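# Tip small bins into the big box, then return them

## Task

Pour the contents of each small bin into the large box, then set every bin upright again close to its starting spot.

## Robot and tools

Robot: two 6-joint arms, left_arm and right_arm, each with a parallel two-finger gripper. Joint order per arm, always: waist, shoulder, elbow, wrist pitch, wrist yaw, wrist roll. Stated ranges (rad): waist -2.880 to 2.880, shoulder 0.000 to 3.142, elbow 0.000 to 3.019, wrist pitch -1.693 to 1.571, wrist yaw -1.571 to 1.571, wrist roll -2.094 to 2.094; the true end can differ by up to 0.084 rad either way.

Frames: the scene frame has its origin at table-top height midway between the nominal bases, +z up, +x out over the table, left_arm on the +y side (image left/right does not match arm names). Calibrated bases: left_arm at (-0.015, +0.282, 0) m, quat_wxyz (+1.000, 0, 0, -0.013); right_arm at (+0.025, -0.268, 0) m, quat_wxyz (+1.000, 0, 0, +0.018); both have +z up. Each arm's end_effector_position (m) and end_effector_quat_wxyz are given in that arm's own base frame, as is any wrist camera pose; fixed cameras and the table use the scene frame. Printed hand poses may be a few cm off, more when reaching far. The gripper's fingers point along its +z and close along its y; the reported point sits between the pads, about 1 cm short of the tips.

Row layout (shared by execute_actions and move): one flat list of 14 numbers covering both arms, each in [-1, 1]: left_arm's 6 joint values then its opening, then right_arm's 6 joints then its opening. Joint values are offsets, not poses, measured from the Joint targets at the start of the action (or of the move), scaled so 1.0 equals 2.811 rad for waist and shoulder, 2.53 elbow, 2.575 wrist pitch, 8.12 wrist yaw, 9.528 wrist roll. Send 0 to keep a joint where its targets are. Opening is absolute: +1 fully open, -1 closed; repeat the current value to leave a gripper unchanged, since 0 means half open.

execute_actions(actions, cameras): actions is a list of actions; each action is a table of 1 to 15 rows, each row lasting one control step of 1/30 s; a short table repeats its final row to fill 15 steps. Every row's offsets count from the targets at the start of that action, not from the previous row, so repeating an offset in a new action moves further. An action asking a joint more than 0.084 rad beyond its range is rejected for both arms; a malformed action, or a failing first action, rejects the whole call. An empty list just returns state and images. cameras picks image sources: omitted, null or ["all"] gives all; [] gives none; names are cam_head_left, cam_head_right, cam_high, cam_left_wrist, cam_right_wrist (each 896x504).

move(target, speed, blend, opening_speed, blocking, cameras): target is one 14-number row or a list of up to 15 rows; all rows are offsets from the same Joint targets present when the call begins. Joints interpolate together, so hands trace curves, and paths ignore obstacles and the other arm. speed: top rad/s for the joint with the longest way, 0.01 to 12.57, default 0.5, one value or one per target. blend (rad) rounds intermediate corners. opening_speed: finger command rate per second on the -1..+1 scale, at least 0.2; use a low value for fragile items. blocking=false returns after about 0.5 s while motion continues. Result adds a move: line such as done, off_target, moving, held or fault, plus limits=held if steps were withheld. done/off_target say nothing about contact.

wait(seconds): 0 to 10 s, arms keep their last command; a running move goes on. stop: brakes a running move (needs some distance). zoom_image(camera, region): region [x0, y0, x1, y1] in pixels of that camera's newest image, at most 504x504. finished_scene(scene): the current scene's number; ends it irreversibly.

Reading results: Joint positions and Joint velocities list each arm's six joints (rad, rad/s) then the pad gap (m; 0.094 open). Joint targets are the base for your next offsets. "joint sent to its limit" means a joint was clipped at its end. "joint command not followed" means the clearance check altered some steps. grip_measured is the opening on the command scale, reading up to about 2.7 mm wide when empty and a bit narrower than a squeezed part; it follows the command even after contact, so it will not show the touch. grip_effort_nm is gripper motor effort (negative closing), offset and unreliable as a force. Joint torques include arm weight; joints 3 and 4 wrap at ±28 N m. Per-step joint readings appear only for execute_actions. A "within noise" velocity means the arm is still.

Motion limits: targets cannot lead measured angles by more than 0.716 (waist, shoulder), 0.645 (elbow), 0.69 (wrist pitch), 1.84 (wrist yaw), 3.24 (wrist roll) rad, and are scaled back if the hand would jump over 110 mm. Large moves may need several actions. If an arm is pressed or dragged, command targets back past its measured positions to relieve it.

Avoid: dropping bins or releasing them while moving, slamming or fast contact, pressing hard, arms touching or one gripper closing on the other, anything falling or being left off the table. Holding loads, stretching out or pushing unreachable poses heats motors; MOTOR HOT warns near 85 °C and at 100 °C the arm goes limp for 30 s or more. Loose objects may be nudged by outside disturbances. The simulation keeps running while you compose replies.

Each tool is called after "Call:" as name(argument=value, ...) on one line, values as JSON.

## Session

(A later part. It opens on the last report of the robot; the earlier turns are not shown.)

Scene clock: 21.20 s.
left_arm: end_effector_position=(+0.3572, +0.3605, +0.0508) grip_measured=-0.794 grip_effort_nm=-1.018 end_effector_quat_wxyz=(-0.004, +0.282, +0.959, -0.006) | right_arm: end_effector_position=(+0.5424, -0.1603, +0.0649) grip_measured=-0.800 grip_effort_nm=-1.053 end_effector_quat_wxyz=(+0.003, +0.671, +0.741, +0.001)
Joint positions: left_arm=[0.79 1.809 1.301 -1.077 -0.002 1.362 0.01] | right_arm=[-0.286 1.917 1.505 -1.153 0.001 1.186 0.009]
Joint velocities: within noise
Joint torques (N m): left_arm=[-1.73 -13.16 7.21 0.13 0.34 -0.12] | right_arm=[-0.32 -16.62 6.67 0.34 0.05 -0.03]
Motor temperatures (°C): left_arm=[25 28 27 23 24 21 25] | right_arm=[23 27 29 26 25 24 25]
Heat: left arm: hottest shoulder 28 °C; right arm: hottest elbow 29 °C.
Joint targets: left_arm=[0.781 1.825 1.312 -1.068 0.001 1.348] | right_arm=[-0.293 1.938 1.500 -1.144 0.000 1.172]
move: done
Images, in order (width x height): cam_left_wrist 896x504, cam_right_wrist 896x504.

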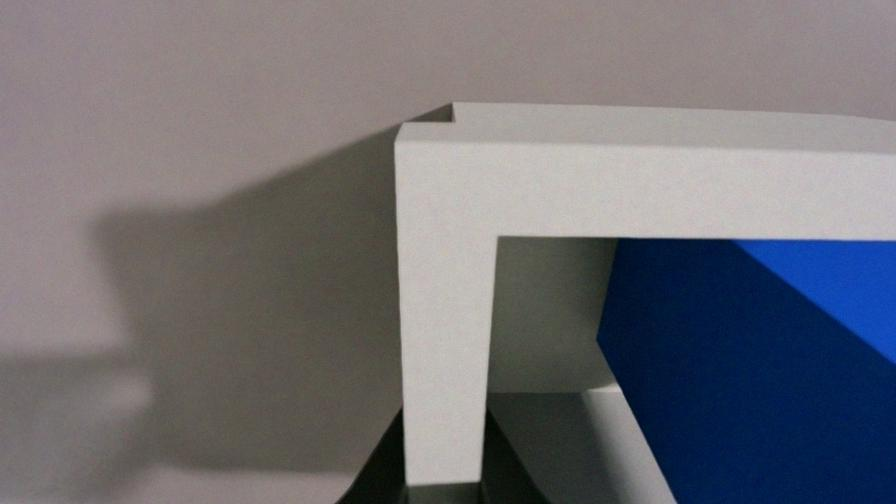

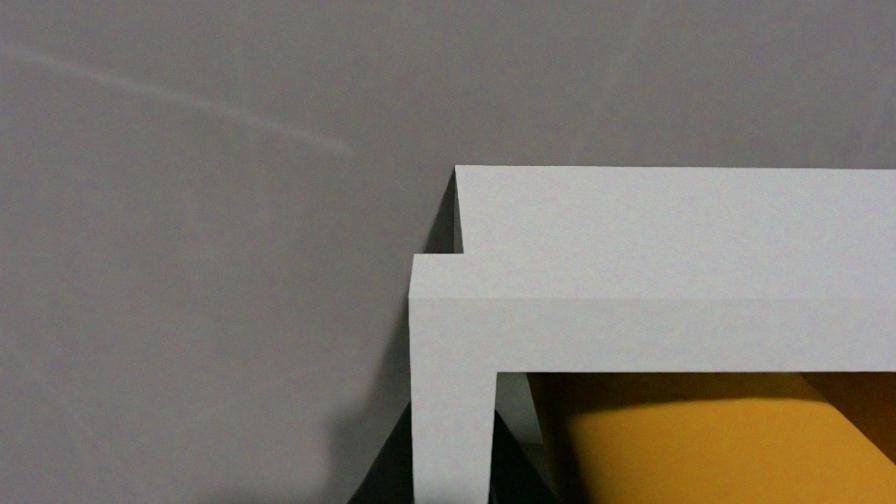

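Call:
move(target=[[0,0,0,0,0,0,-0.95,0,-0.0324,0.1767,-0.2004,0,0,-0.95],[0,0,0,0,0,0,-0.95,0.46,-0.1914,-0.0395,-0.0217,0,0,-0.95]], speed=[0.35, 0.6], blend=0.05)

Scene clock: 26.37 s.
left_arm: end_effector_position=(+0.3572, +0.3605, +0.0508) grip_measured=-0.794 grip_effort_nm=-1.018 end_effector_quat_wxyz=(-0.004, +0.282, +0.959, -0.006) | right_arm: end_effector_position=(+0.2651, +0.4188, +0.2697) grip_measured=-0.810 grip_effort_nm=-1.053 end_effector_quat_wxyz=(+0.073, +0.088, +0.983, +0.144)
Joint positions: left_arm=[0.79 1.809 1.301 -1.077 -0.002 1.362 0.01] | right_arm=[1.007 1.428 1.396 -1.213 -0.002 1.185 0.009]
Joint velocities: within noise
Joint torques (N m): left_arm=[-1.38 -12.57 7.12 0.02 0.32 -0.12] | right_arm=[-0.32 -14.68 8.54 1.11 0.19 -0.06]
Motor temperatures (°C): left_arm=[25 28 28 23 24 21 25] | right_arm=[23 28 29 26 25 24 26]
Heat: left arm: hottest shoulder 28 °C; right arm: hottest elbow 29 °C.
Joint targets: left_arm=[0.781 1.825 1.312 -1.068 0.001 1.348] | right_arm=[1.000 1.400 1.400 -1.199 0.000 1.172]
move: done

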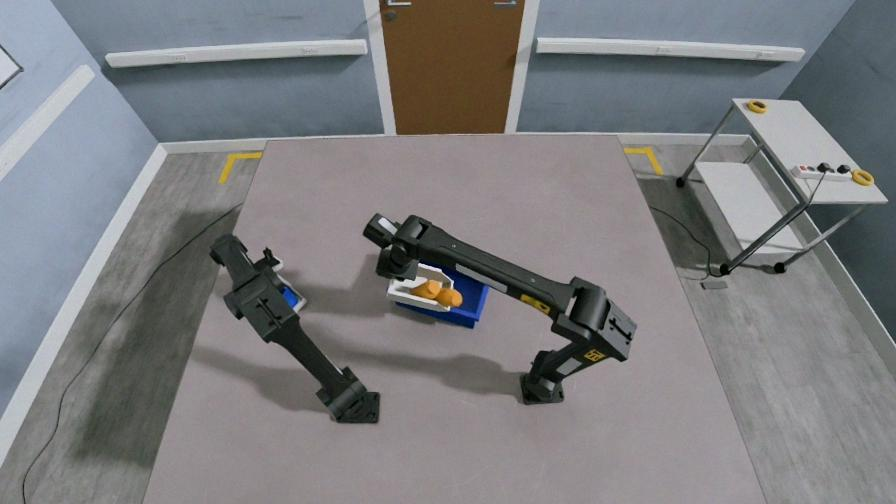

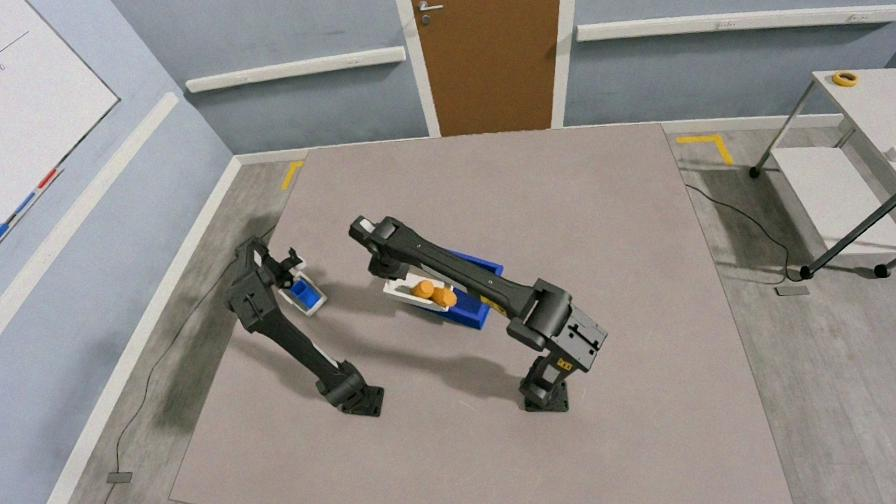

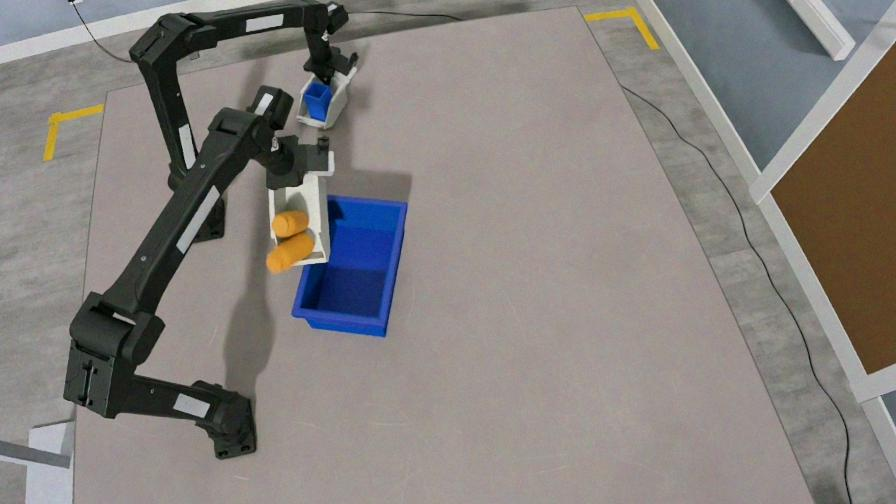

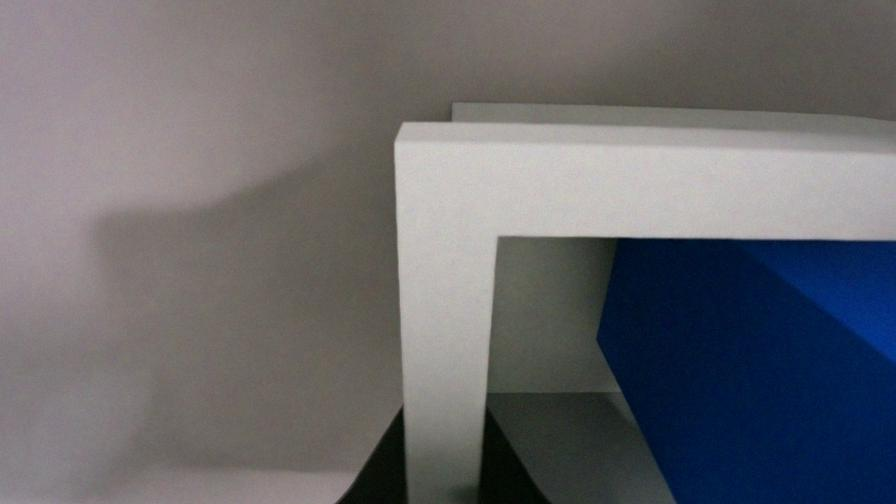

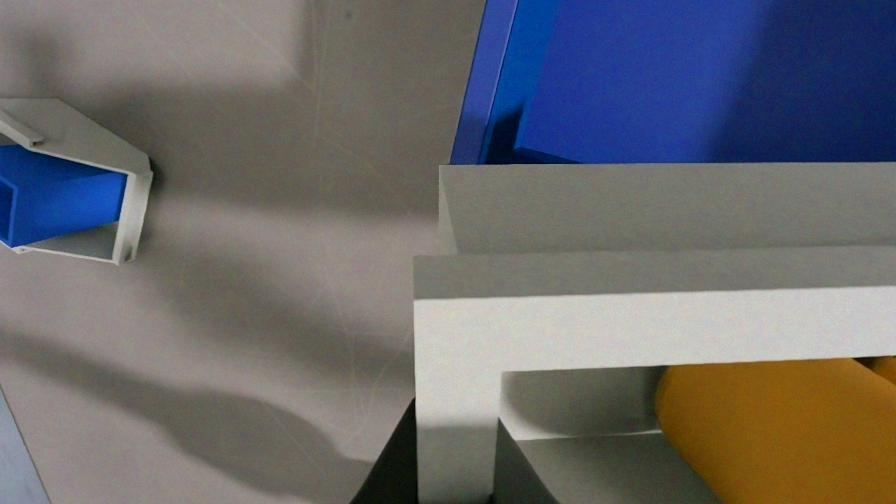

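Call:
move(target=[0,0,0,0,0,0,-0.95,-0.1067,-0.0551,-0.0779,0.2482,0,0,-0.95], speed=0.6)

Scene clock: 28.87 s.
left_arm: end_effector_position=(+0.3572, +0.3605, +0.0508) grip_measured=-0.794 grip_effort_nm=-1.028 end_effector_quat_wxyz=(-0.004, +0.282, +0.959, -0.006) | right_arm: end_effector_position=(+0.4215, +0.3548, +0.3347) grip_measured=-0.810 grip_effort_nm=-1.057 end_effector_quat_wxyz=(+0.260, +0.215, +0.871, +0.358)
Joint positions: left_arm=[0.79 1.809 1.301 -1.077 -0.002 1.362 0.01] | right_arm=[0.7 1.271 1.199 -0.583 0 1.184 0.009]
Joint velocities: within noise
Joint torques (N m): left_arm=[-1.38 -13.04 7.09 0.18 0.35 -0.09] | right_arm=[0.15 -12.75 9.1 2.43 0.09 -0.07]
Motor temperatures (°C): left_arm=[25 29 28 23 24 21 25] | right_arm=[23 28 29 26 25 24 26]
Heat: left arm: hottest shoulder 29 °C; right arm: hottest elbow 29 °C.
Joint targets: left_arm=[0.781 1.825 1.312 -1.068 0.001 1.348] | right_arm=[0.700 1.245 1.203 -0.560 0.000 1.172]
move: done

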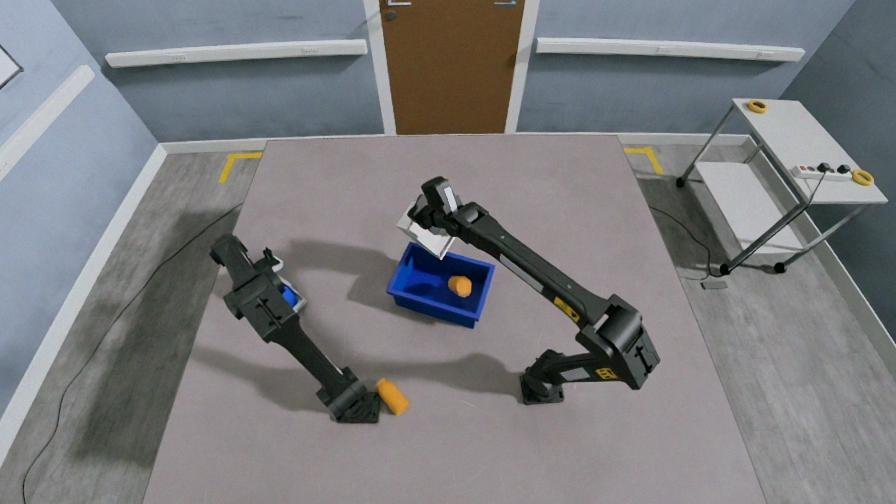

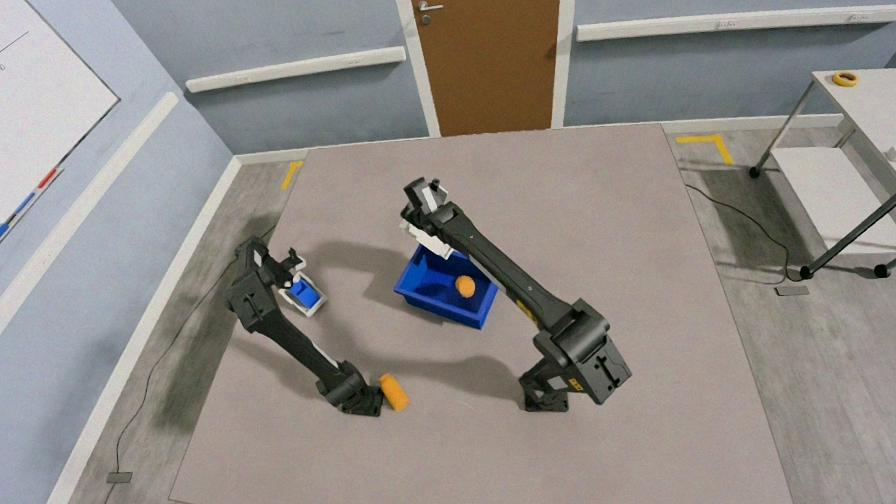

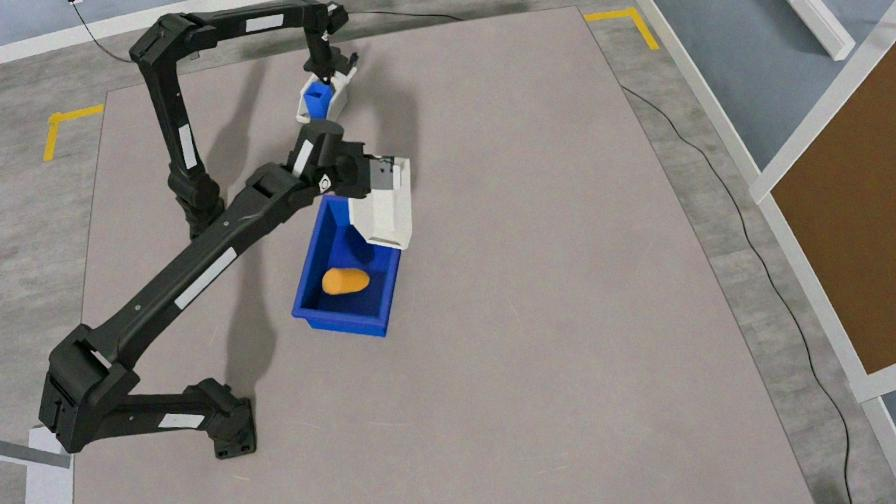

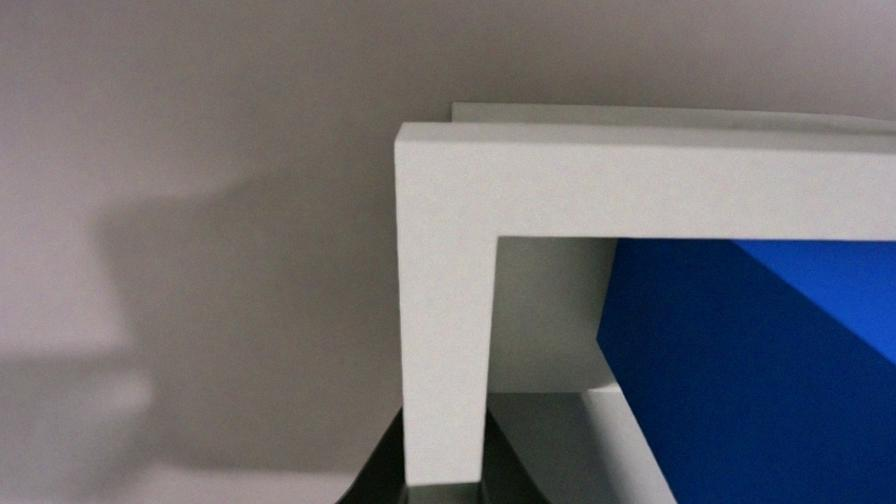

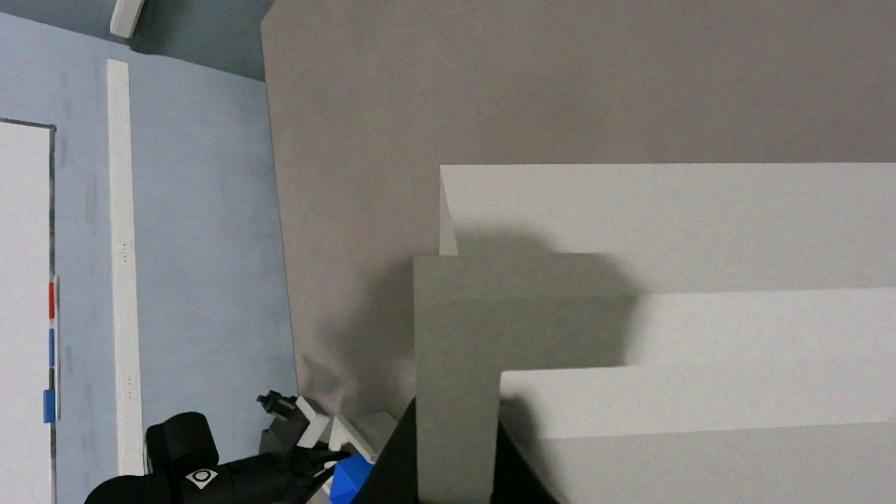

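Call:
move(target=[[0,0,0,0,0,0,-0.95,-0.3533,0.2142,0.2941,-0.4272,0,0,-0.95],[0,0,0,0,0,0,-0.95,-0.3533,0.242,0.143,-0.258,0,0,-0.95],[0,0,0,0,0,0,-0.95,-0.3533,0.2465,0.1174,-0.2268,0,0,-0.95]], speed=[0.7, 0.4, 0.1], blend=[0.05, 0.03, 0])

Scene clock: 32.97 s.
left_arm: end_effector_position=(+0.3572, +0.3605, +0.0508) grip_measured=-0.794 grip_effort_nm=-1.013 end_effector_quat_wxyz=(-0.004, +0.282, +0.959, -0.006) | right_arm: end_effector_position=(+0.5399, -0.1666, +0.0667) grip_measured=-0.811 grip_effort_nm=-1.053 end_effector_quat_wxyz=(+0.000, +0.675, +0.738, -0.001)
Joint positions: left_arm=[0.79 1.809 1.301 -1.077 -0.002 1.362 0.01] | right_arm=[-0.298 1.917 1.511 -1.165 0.001 1.184 0.009]
Joint velocities: within noise
Joint torques (N m): left_arm=[-2.2 -12.98 7.15 0.1 0.3 -0.13] | right_arm=[0.67 -16.67 6.11 0.95 0.07 0]
Motor temperatures (°C): left_arm=[25 29 28 23 24 21 25] | right_arm=[23 28 30 26 25 24 26]
Heat: left arm: hottest shoulder 29 °C; right arm: hottest elbow 30 °C.
Joint targets: left_arm=[0.781 1.825 1.312 -1.068 0.001 1.348] | right_arm=[-0.293 1.939 1.500 -1.145 0.000 1.172]
move: done

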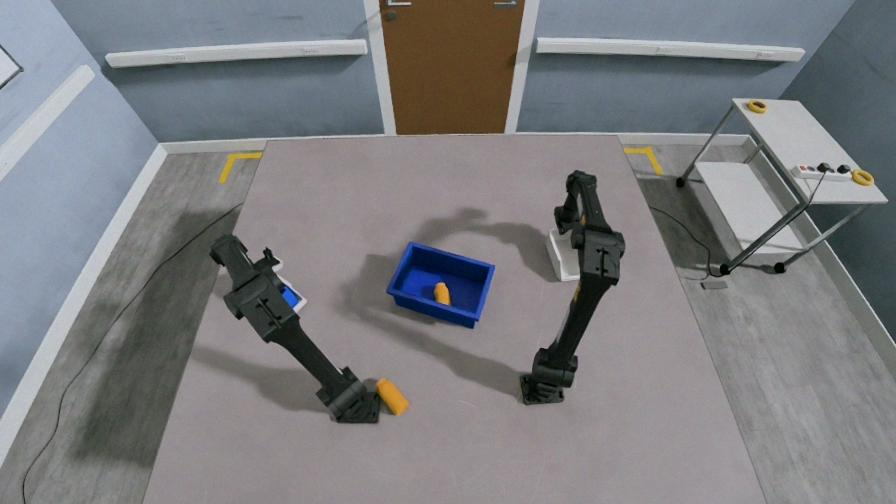

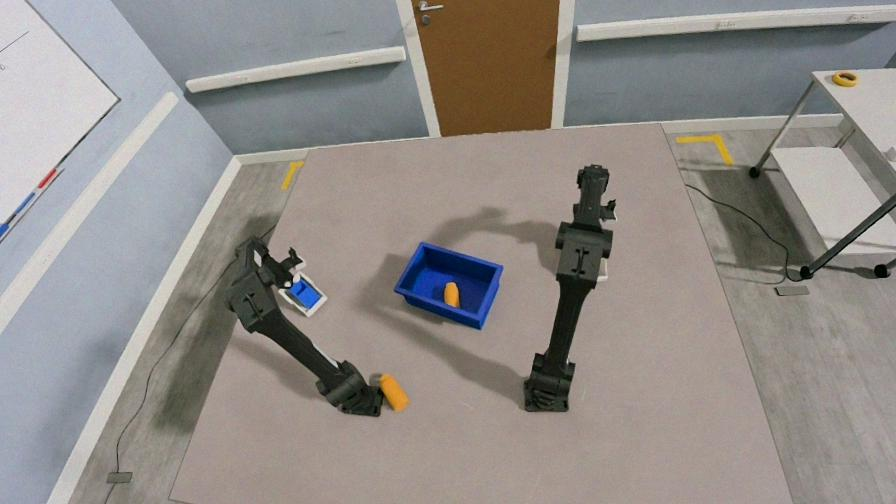

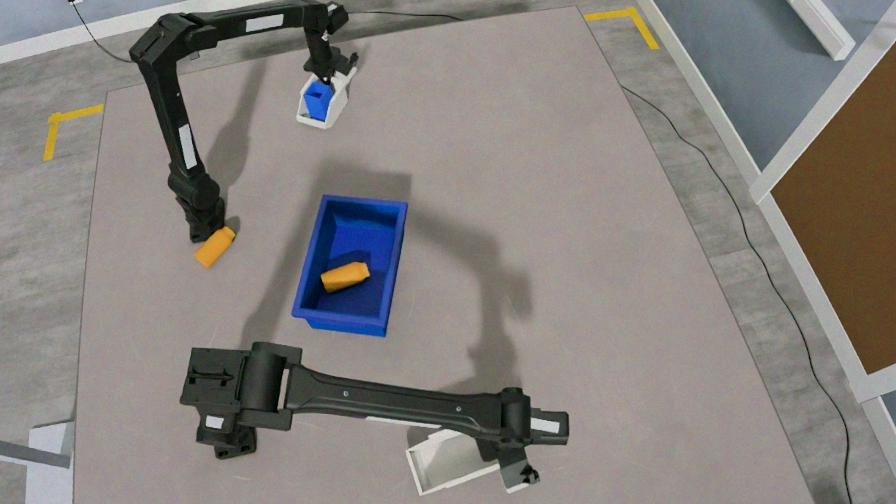

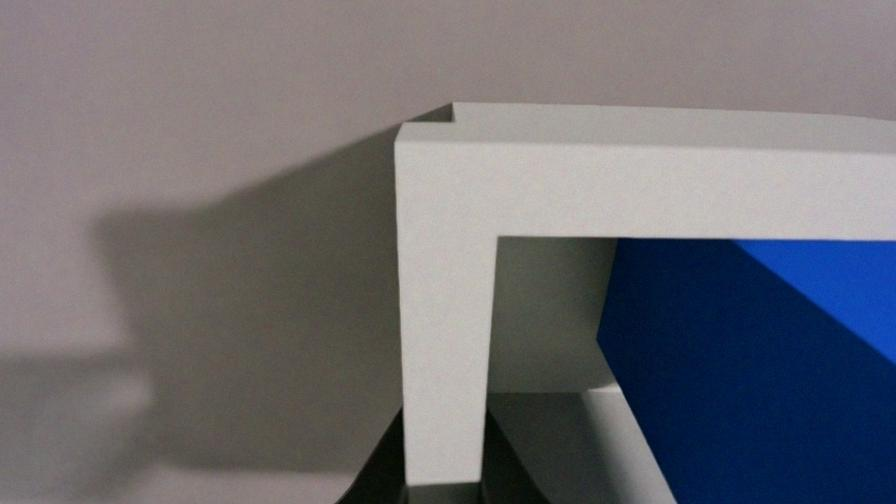

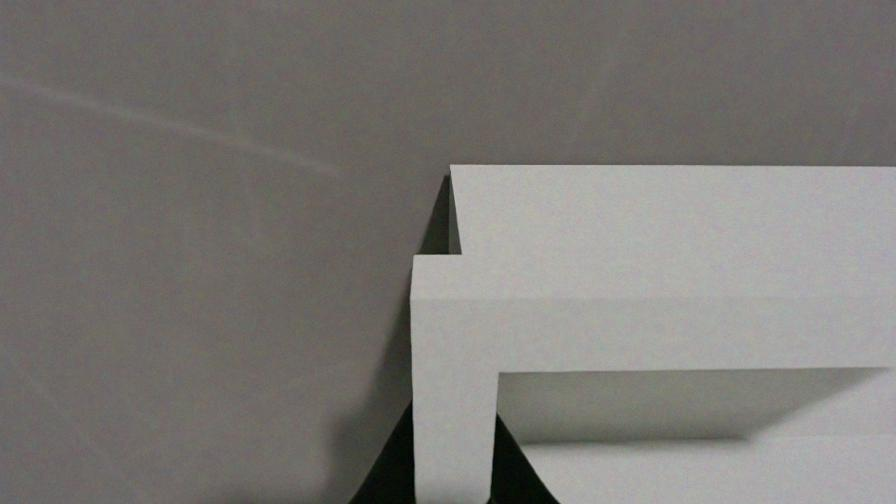

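Call:
move(target=[[0,0,0,0,0,0,-0.95,0,0,-0.0047,0.0047,0,0,-0.95],[0,0,0,0,0,0,-0.95,0,0,-0.0047,0.0047,0,0,-0.3],[0,0,0,0,0,0,-0.95,0,-0.0146,0.0348,-0.0501,0,0,-0.3],[0,0,0,0,0,0,-0.95,0,-0.0324,0.1767,-0.2004,0,0,-0.3]], speed=[0.1,0.1,0.2,0.5], opening_speed=0.6)

Scene clock: 37.40 s.
left_arm: end_effector_position=(+0.3572, +0.3605, +0.0508) grip_measured=-0.794 grip_effort_nm=-1.018 end_effector_quat_wxyz=(-0.004, +0.282, +0.959, -0.006) | right_arm: end_effector_position=(+0.5422, -0.1675, +0.2445) grip_measured=-0.303 grip_effort_nm=0.129 end_effector_quat_wxyz=(-0.017, +0.675, +0.737, -0.009)
Joint positions: left_arm=[0.79 1.809 1.301 -1.077 -0.002 1.362 0.01] | right_arm=[-0.298 1.861 1.904 -1.652 0.002 1.184 0.033]
Joint velocities: within noise
Joint torques (N m): left_arm=[-1.55 -12.92 7.12 0.1 0.33 -0.11] | right_arm=[0.67 -19.84 10.96 -0.55 0.03 0]
Motor temperatures (°C): left_arm=[25 29 28 23 24 21 26] | right_arm=[23 28 30 26 25 24 26]
Heat: left arm: hottest shoulder 29 °C; right arm: hottest elbow 30 °C.
Joint targets: left_arm=[0.781 1.825 1.312 -1.068 0.001 1.348] | right_arm=[-0.293 1.847 1.947 -1.660 0.000 1.172]
move: off_target (right_arm); right_arm: the elbow is farthest, 0.043 rad from its target

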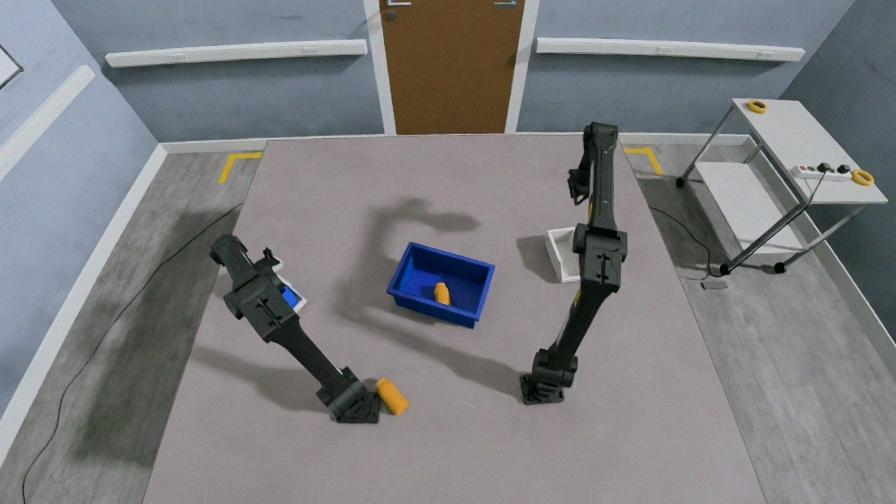

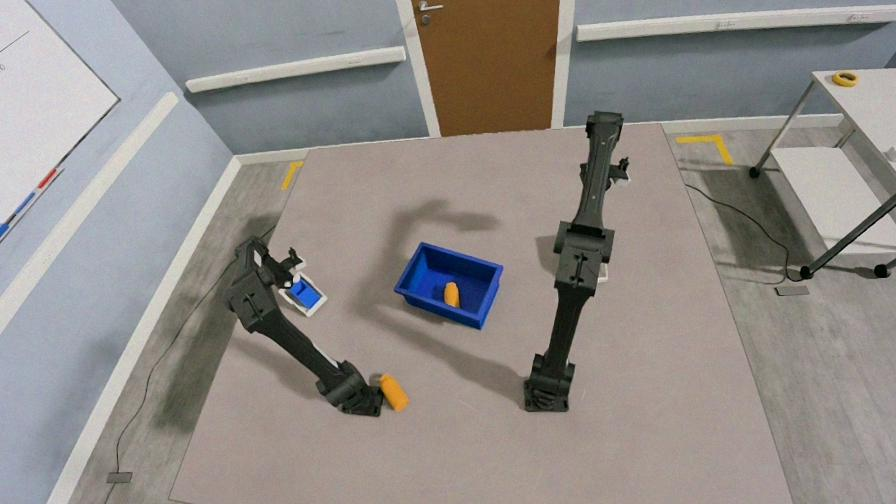

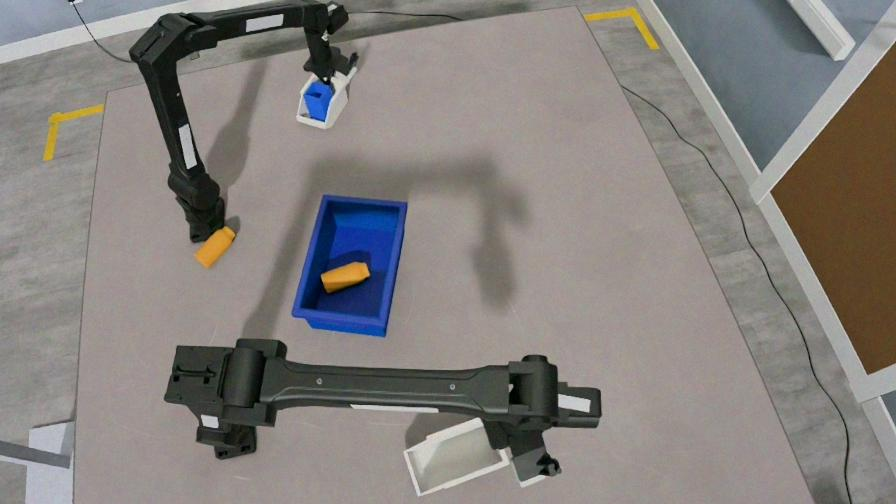

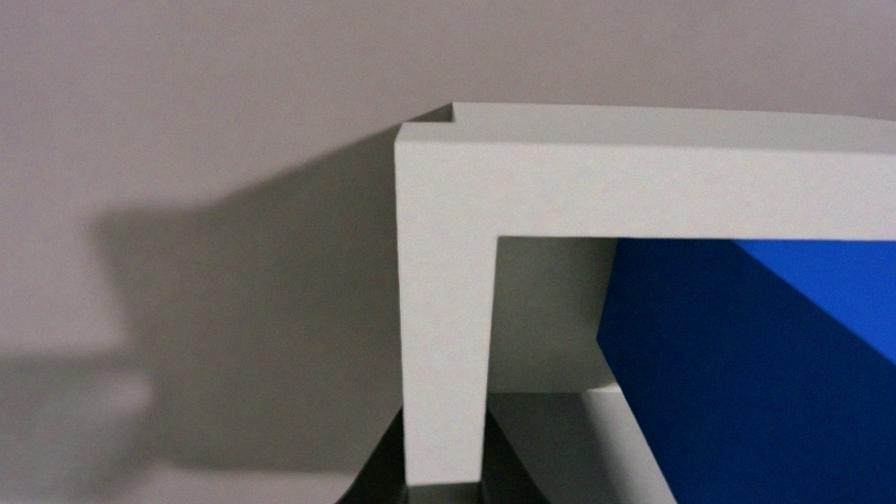

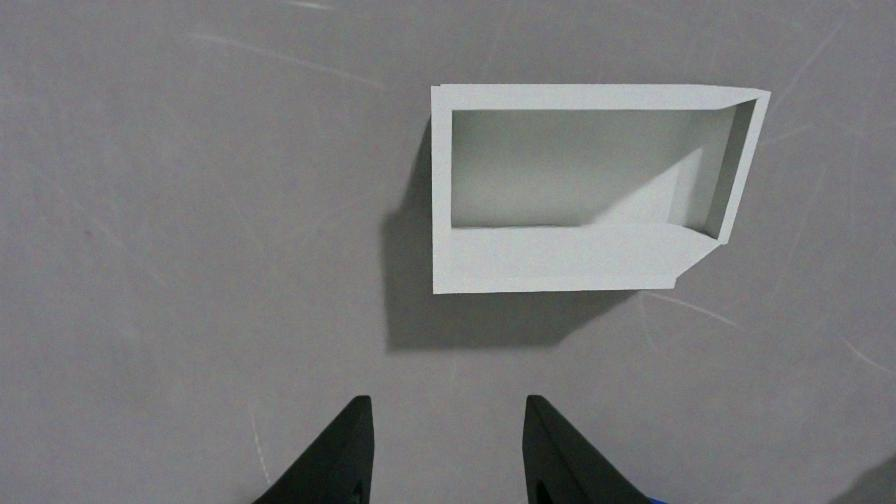

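Call:
move(target=[[0,-0.0253,0.0257,-0.0528,0,0,-0.95,0,0,0,0,0,0,-0.3],[0,-0.0494,0.1731,-0.2198,0,0,-0.95,0,0,0,0,0,0,-0.3],[-0.4792,-0.0245,0.2047,-0.1965,0,0,-0.95,0,0,0,0,0,0,-0.3]], speed=[0.2,0.5,0.6], blend=[0.03,0.06,0])

Scene clock: 42.07 s.
left_arm: end_effector_position=(+0.4513, -0.2927, +0.2518) grip_measured=-0.798 grip_effort_nm=-1.018 end_effector_quat_wxyz=(+0.002, +0.824, +0.567, +0.001) | right_arm: end_effector_position=(+0.5421, -0.1675, +0.2445) grip_measured=-0.303 grip_effort_nm=0.125 end_effector_quat_wxyz=(-0.017, +0.675, +0.737, -0.009)
Joint positions: left_arm=[-0.575 1.747 1.763 -1.582 -0.001 1.362 0.009] | right_arm=[-0.298 1.861 1.904 -1.652 0.002 1.184 0.033]
Joint velocities: within noise
Joint torques (N m): left_arm=[0.5 -14.04 12.12 0.1 0.3 -0.11] | right_arm=[0.56 -19.66 10.91 -0.53 0.03 -0.01]
Motor temperatures (°C): left_arm=[25 29 29 23 24 22 26] | right_arm=[23 28 31 26 25 24 26]
Heat: left arm: hottest shoulder 29 °C; right arm: hottest elbow 31 °C.
Joint targets: left_arm=[-0.566 1.756 1.830 -1.574 0.001 1.348] | right_arm=[-0.293 1.847 1.947 -1.660 0.000 1.172]
move: off_target (left_arm, right_arm); left_arm: the elbow is farthest, 0.067 rad from its target; right_arm: the elbow is farthest, 0.043 rad from its target

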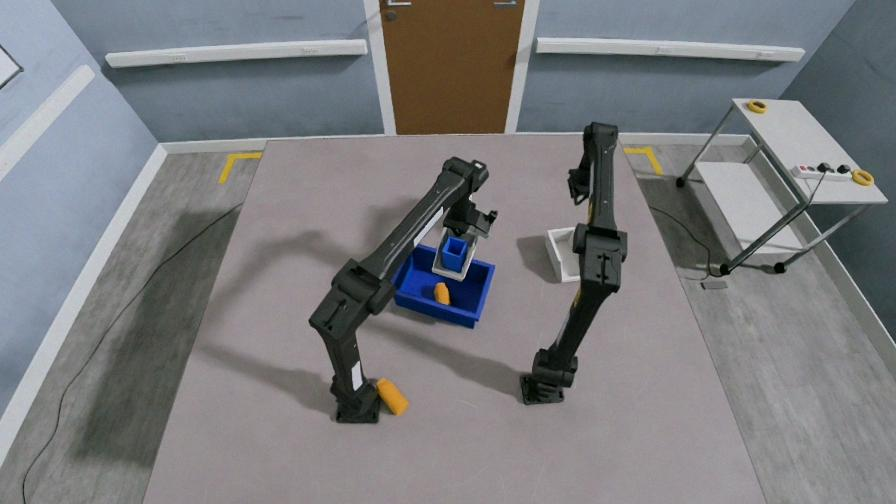

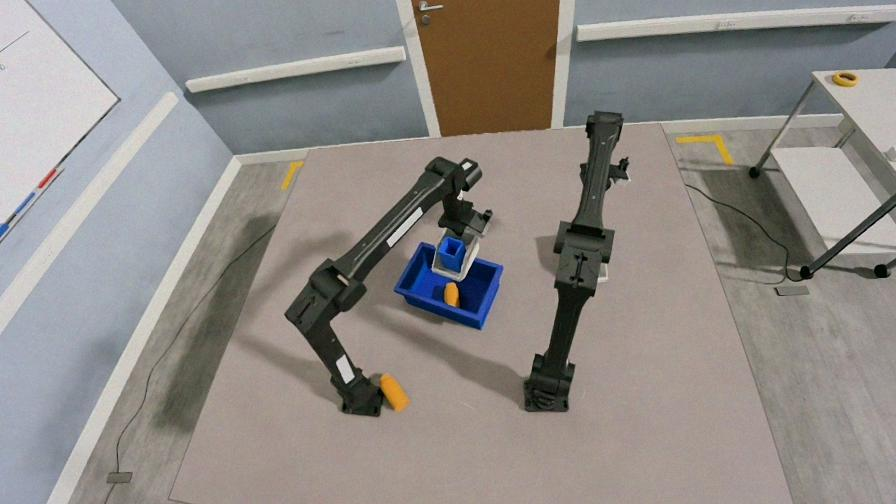

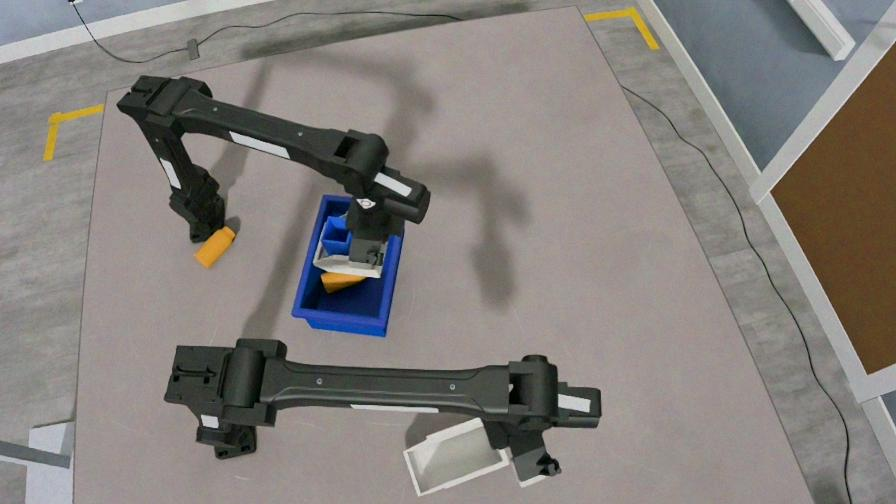

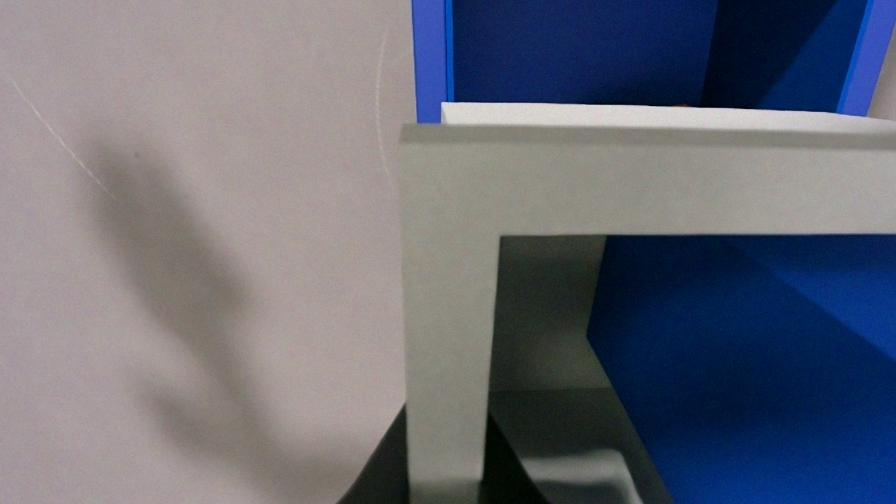

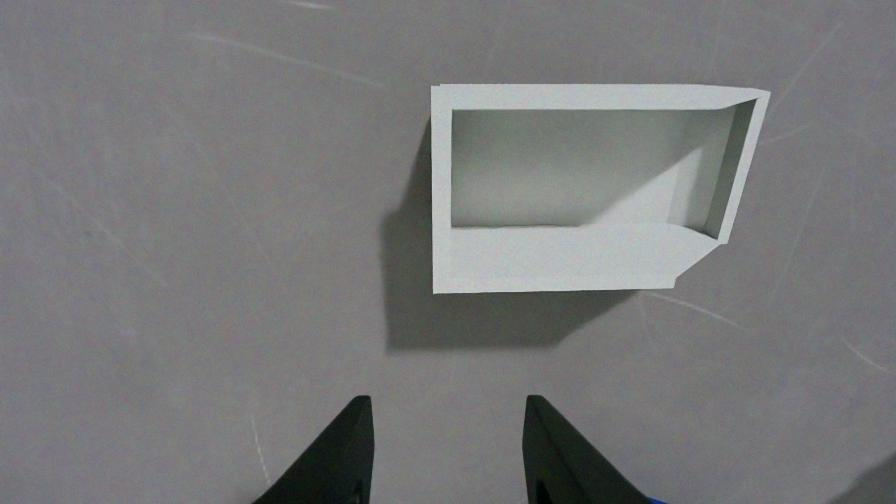

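Call:
move(target=[[0,-0.1128,-0.17,0.2381,0,0,-0.95,0,0,0,0,0,0,-0.3],[0,-0.185,-0.3281,0.5087,0,0,-0.95,0,0,0,0,0,0,-0.3],[0,-0.1917,-0.5162,0.98,0,0,-0.95,0,0,0,0,0,0,-0.3]], speed=0.7, blend=[0.08,0.08,0])

Scene clock: 46.50 s.
left_arm: end_effector_position=(+0.4126, -0.2676, +0.3172) grip_measured=-0.797 grip_effort_nm=-1.018 end_effector_quat_wxyz=(+0.721, +0.515, +0.354, +0.300) | right_arm: end_effector_position=(+0.5421, -0.1675, +0.2445) grip_measured=-0.303 grip_effort_nm=0.125 end_effector_quat_wxyz=(-0.017, +0.675, +0.737, -0.009)
Joint positions: left_arm=[-0.575 1.232 0.53 0.923 -0.001 1.362 0.01] | right_arm=[-0.298 1.861 1.904 -1.652 0.002 1.184 0.033]
Joint velocities: within noise
Joint torques (N m): left_arm=[0.09 -8.53 6.49 2.21 0.21 -0.17] | right_arm=[0.67 -19.66 10.92 -0.53 0.03 0]
Motor temperatures (°C): left_arm=[25 29 29 24 24 22 26] | right_arm=[23 28 32 26 25 24 26]
Heat: left arm: hottest shoulder 29 °C; right arm: hottest elbow 32 °C.
Joint targets: left_arm=[-0.566 1.217 0.524 0.949 0.001 1.348] | right_arm=[-0.293 1.847 1.947 -1.660 0.000 1.172]
move: off_target (right_arm); right_arm: the elbow is farthest, 0.043 rad from its target

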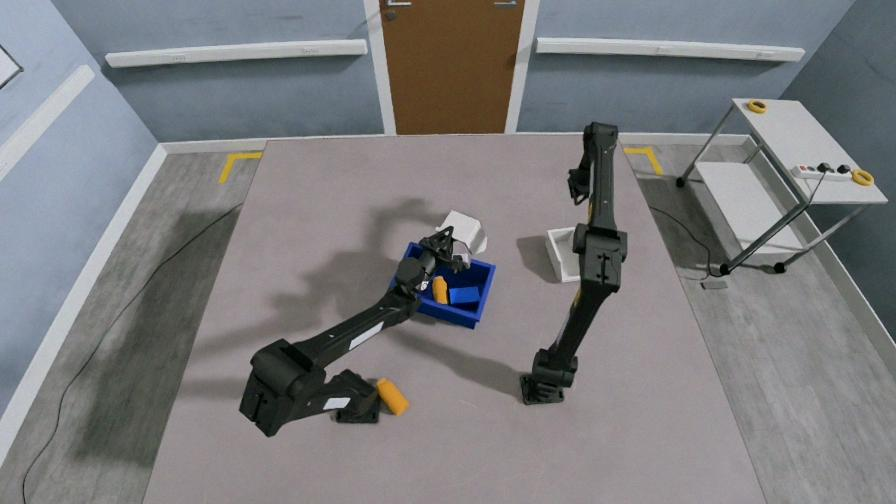

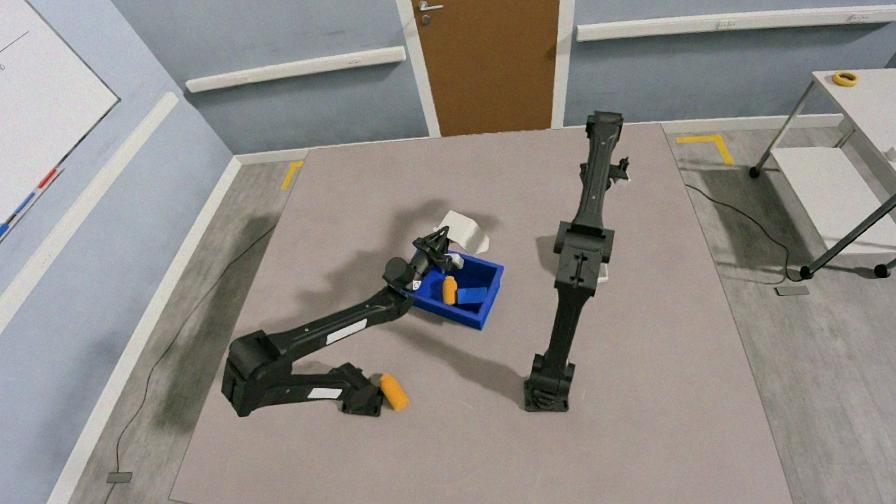

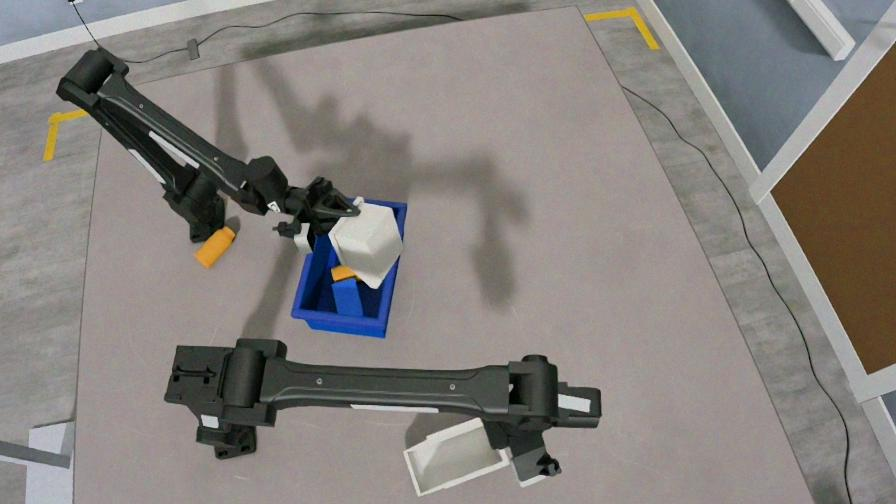

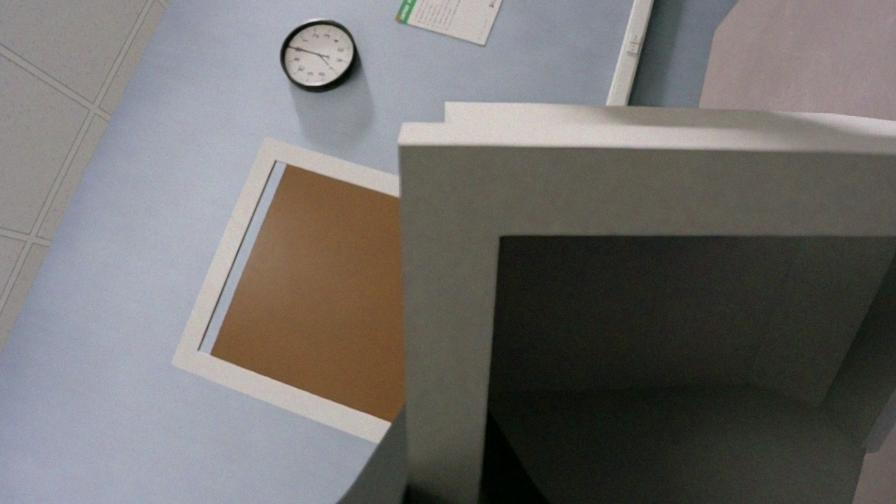

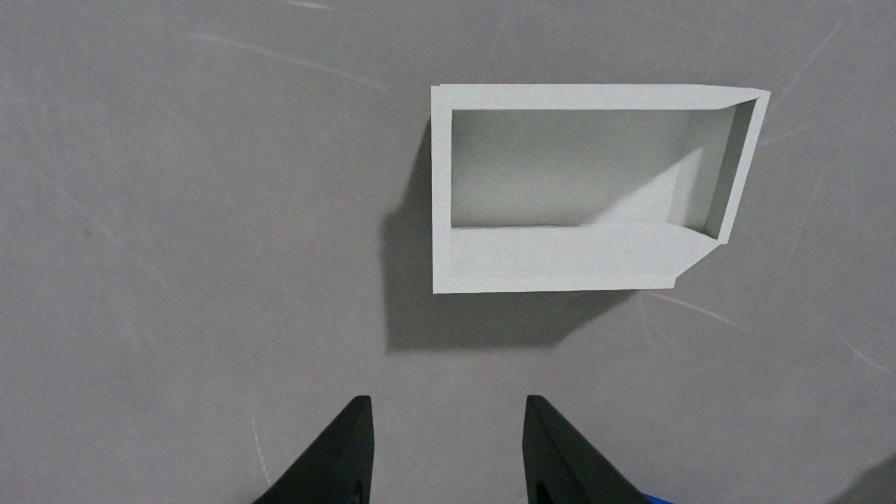

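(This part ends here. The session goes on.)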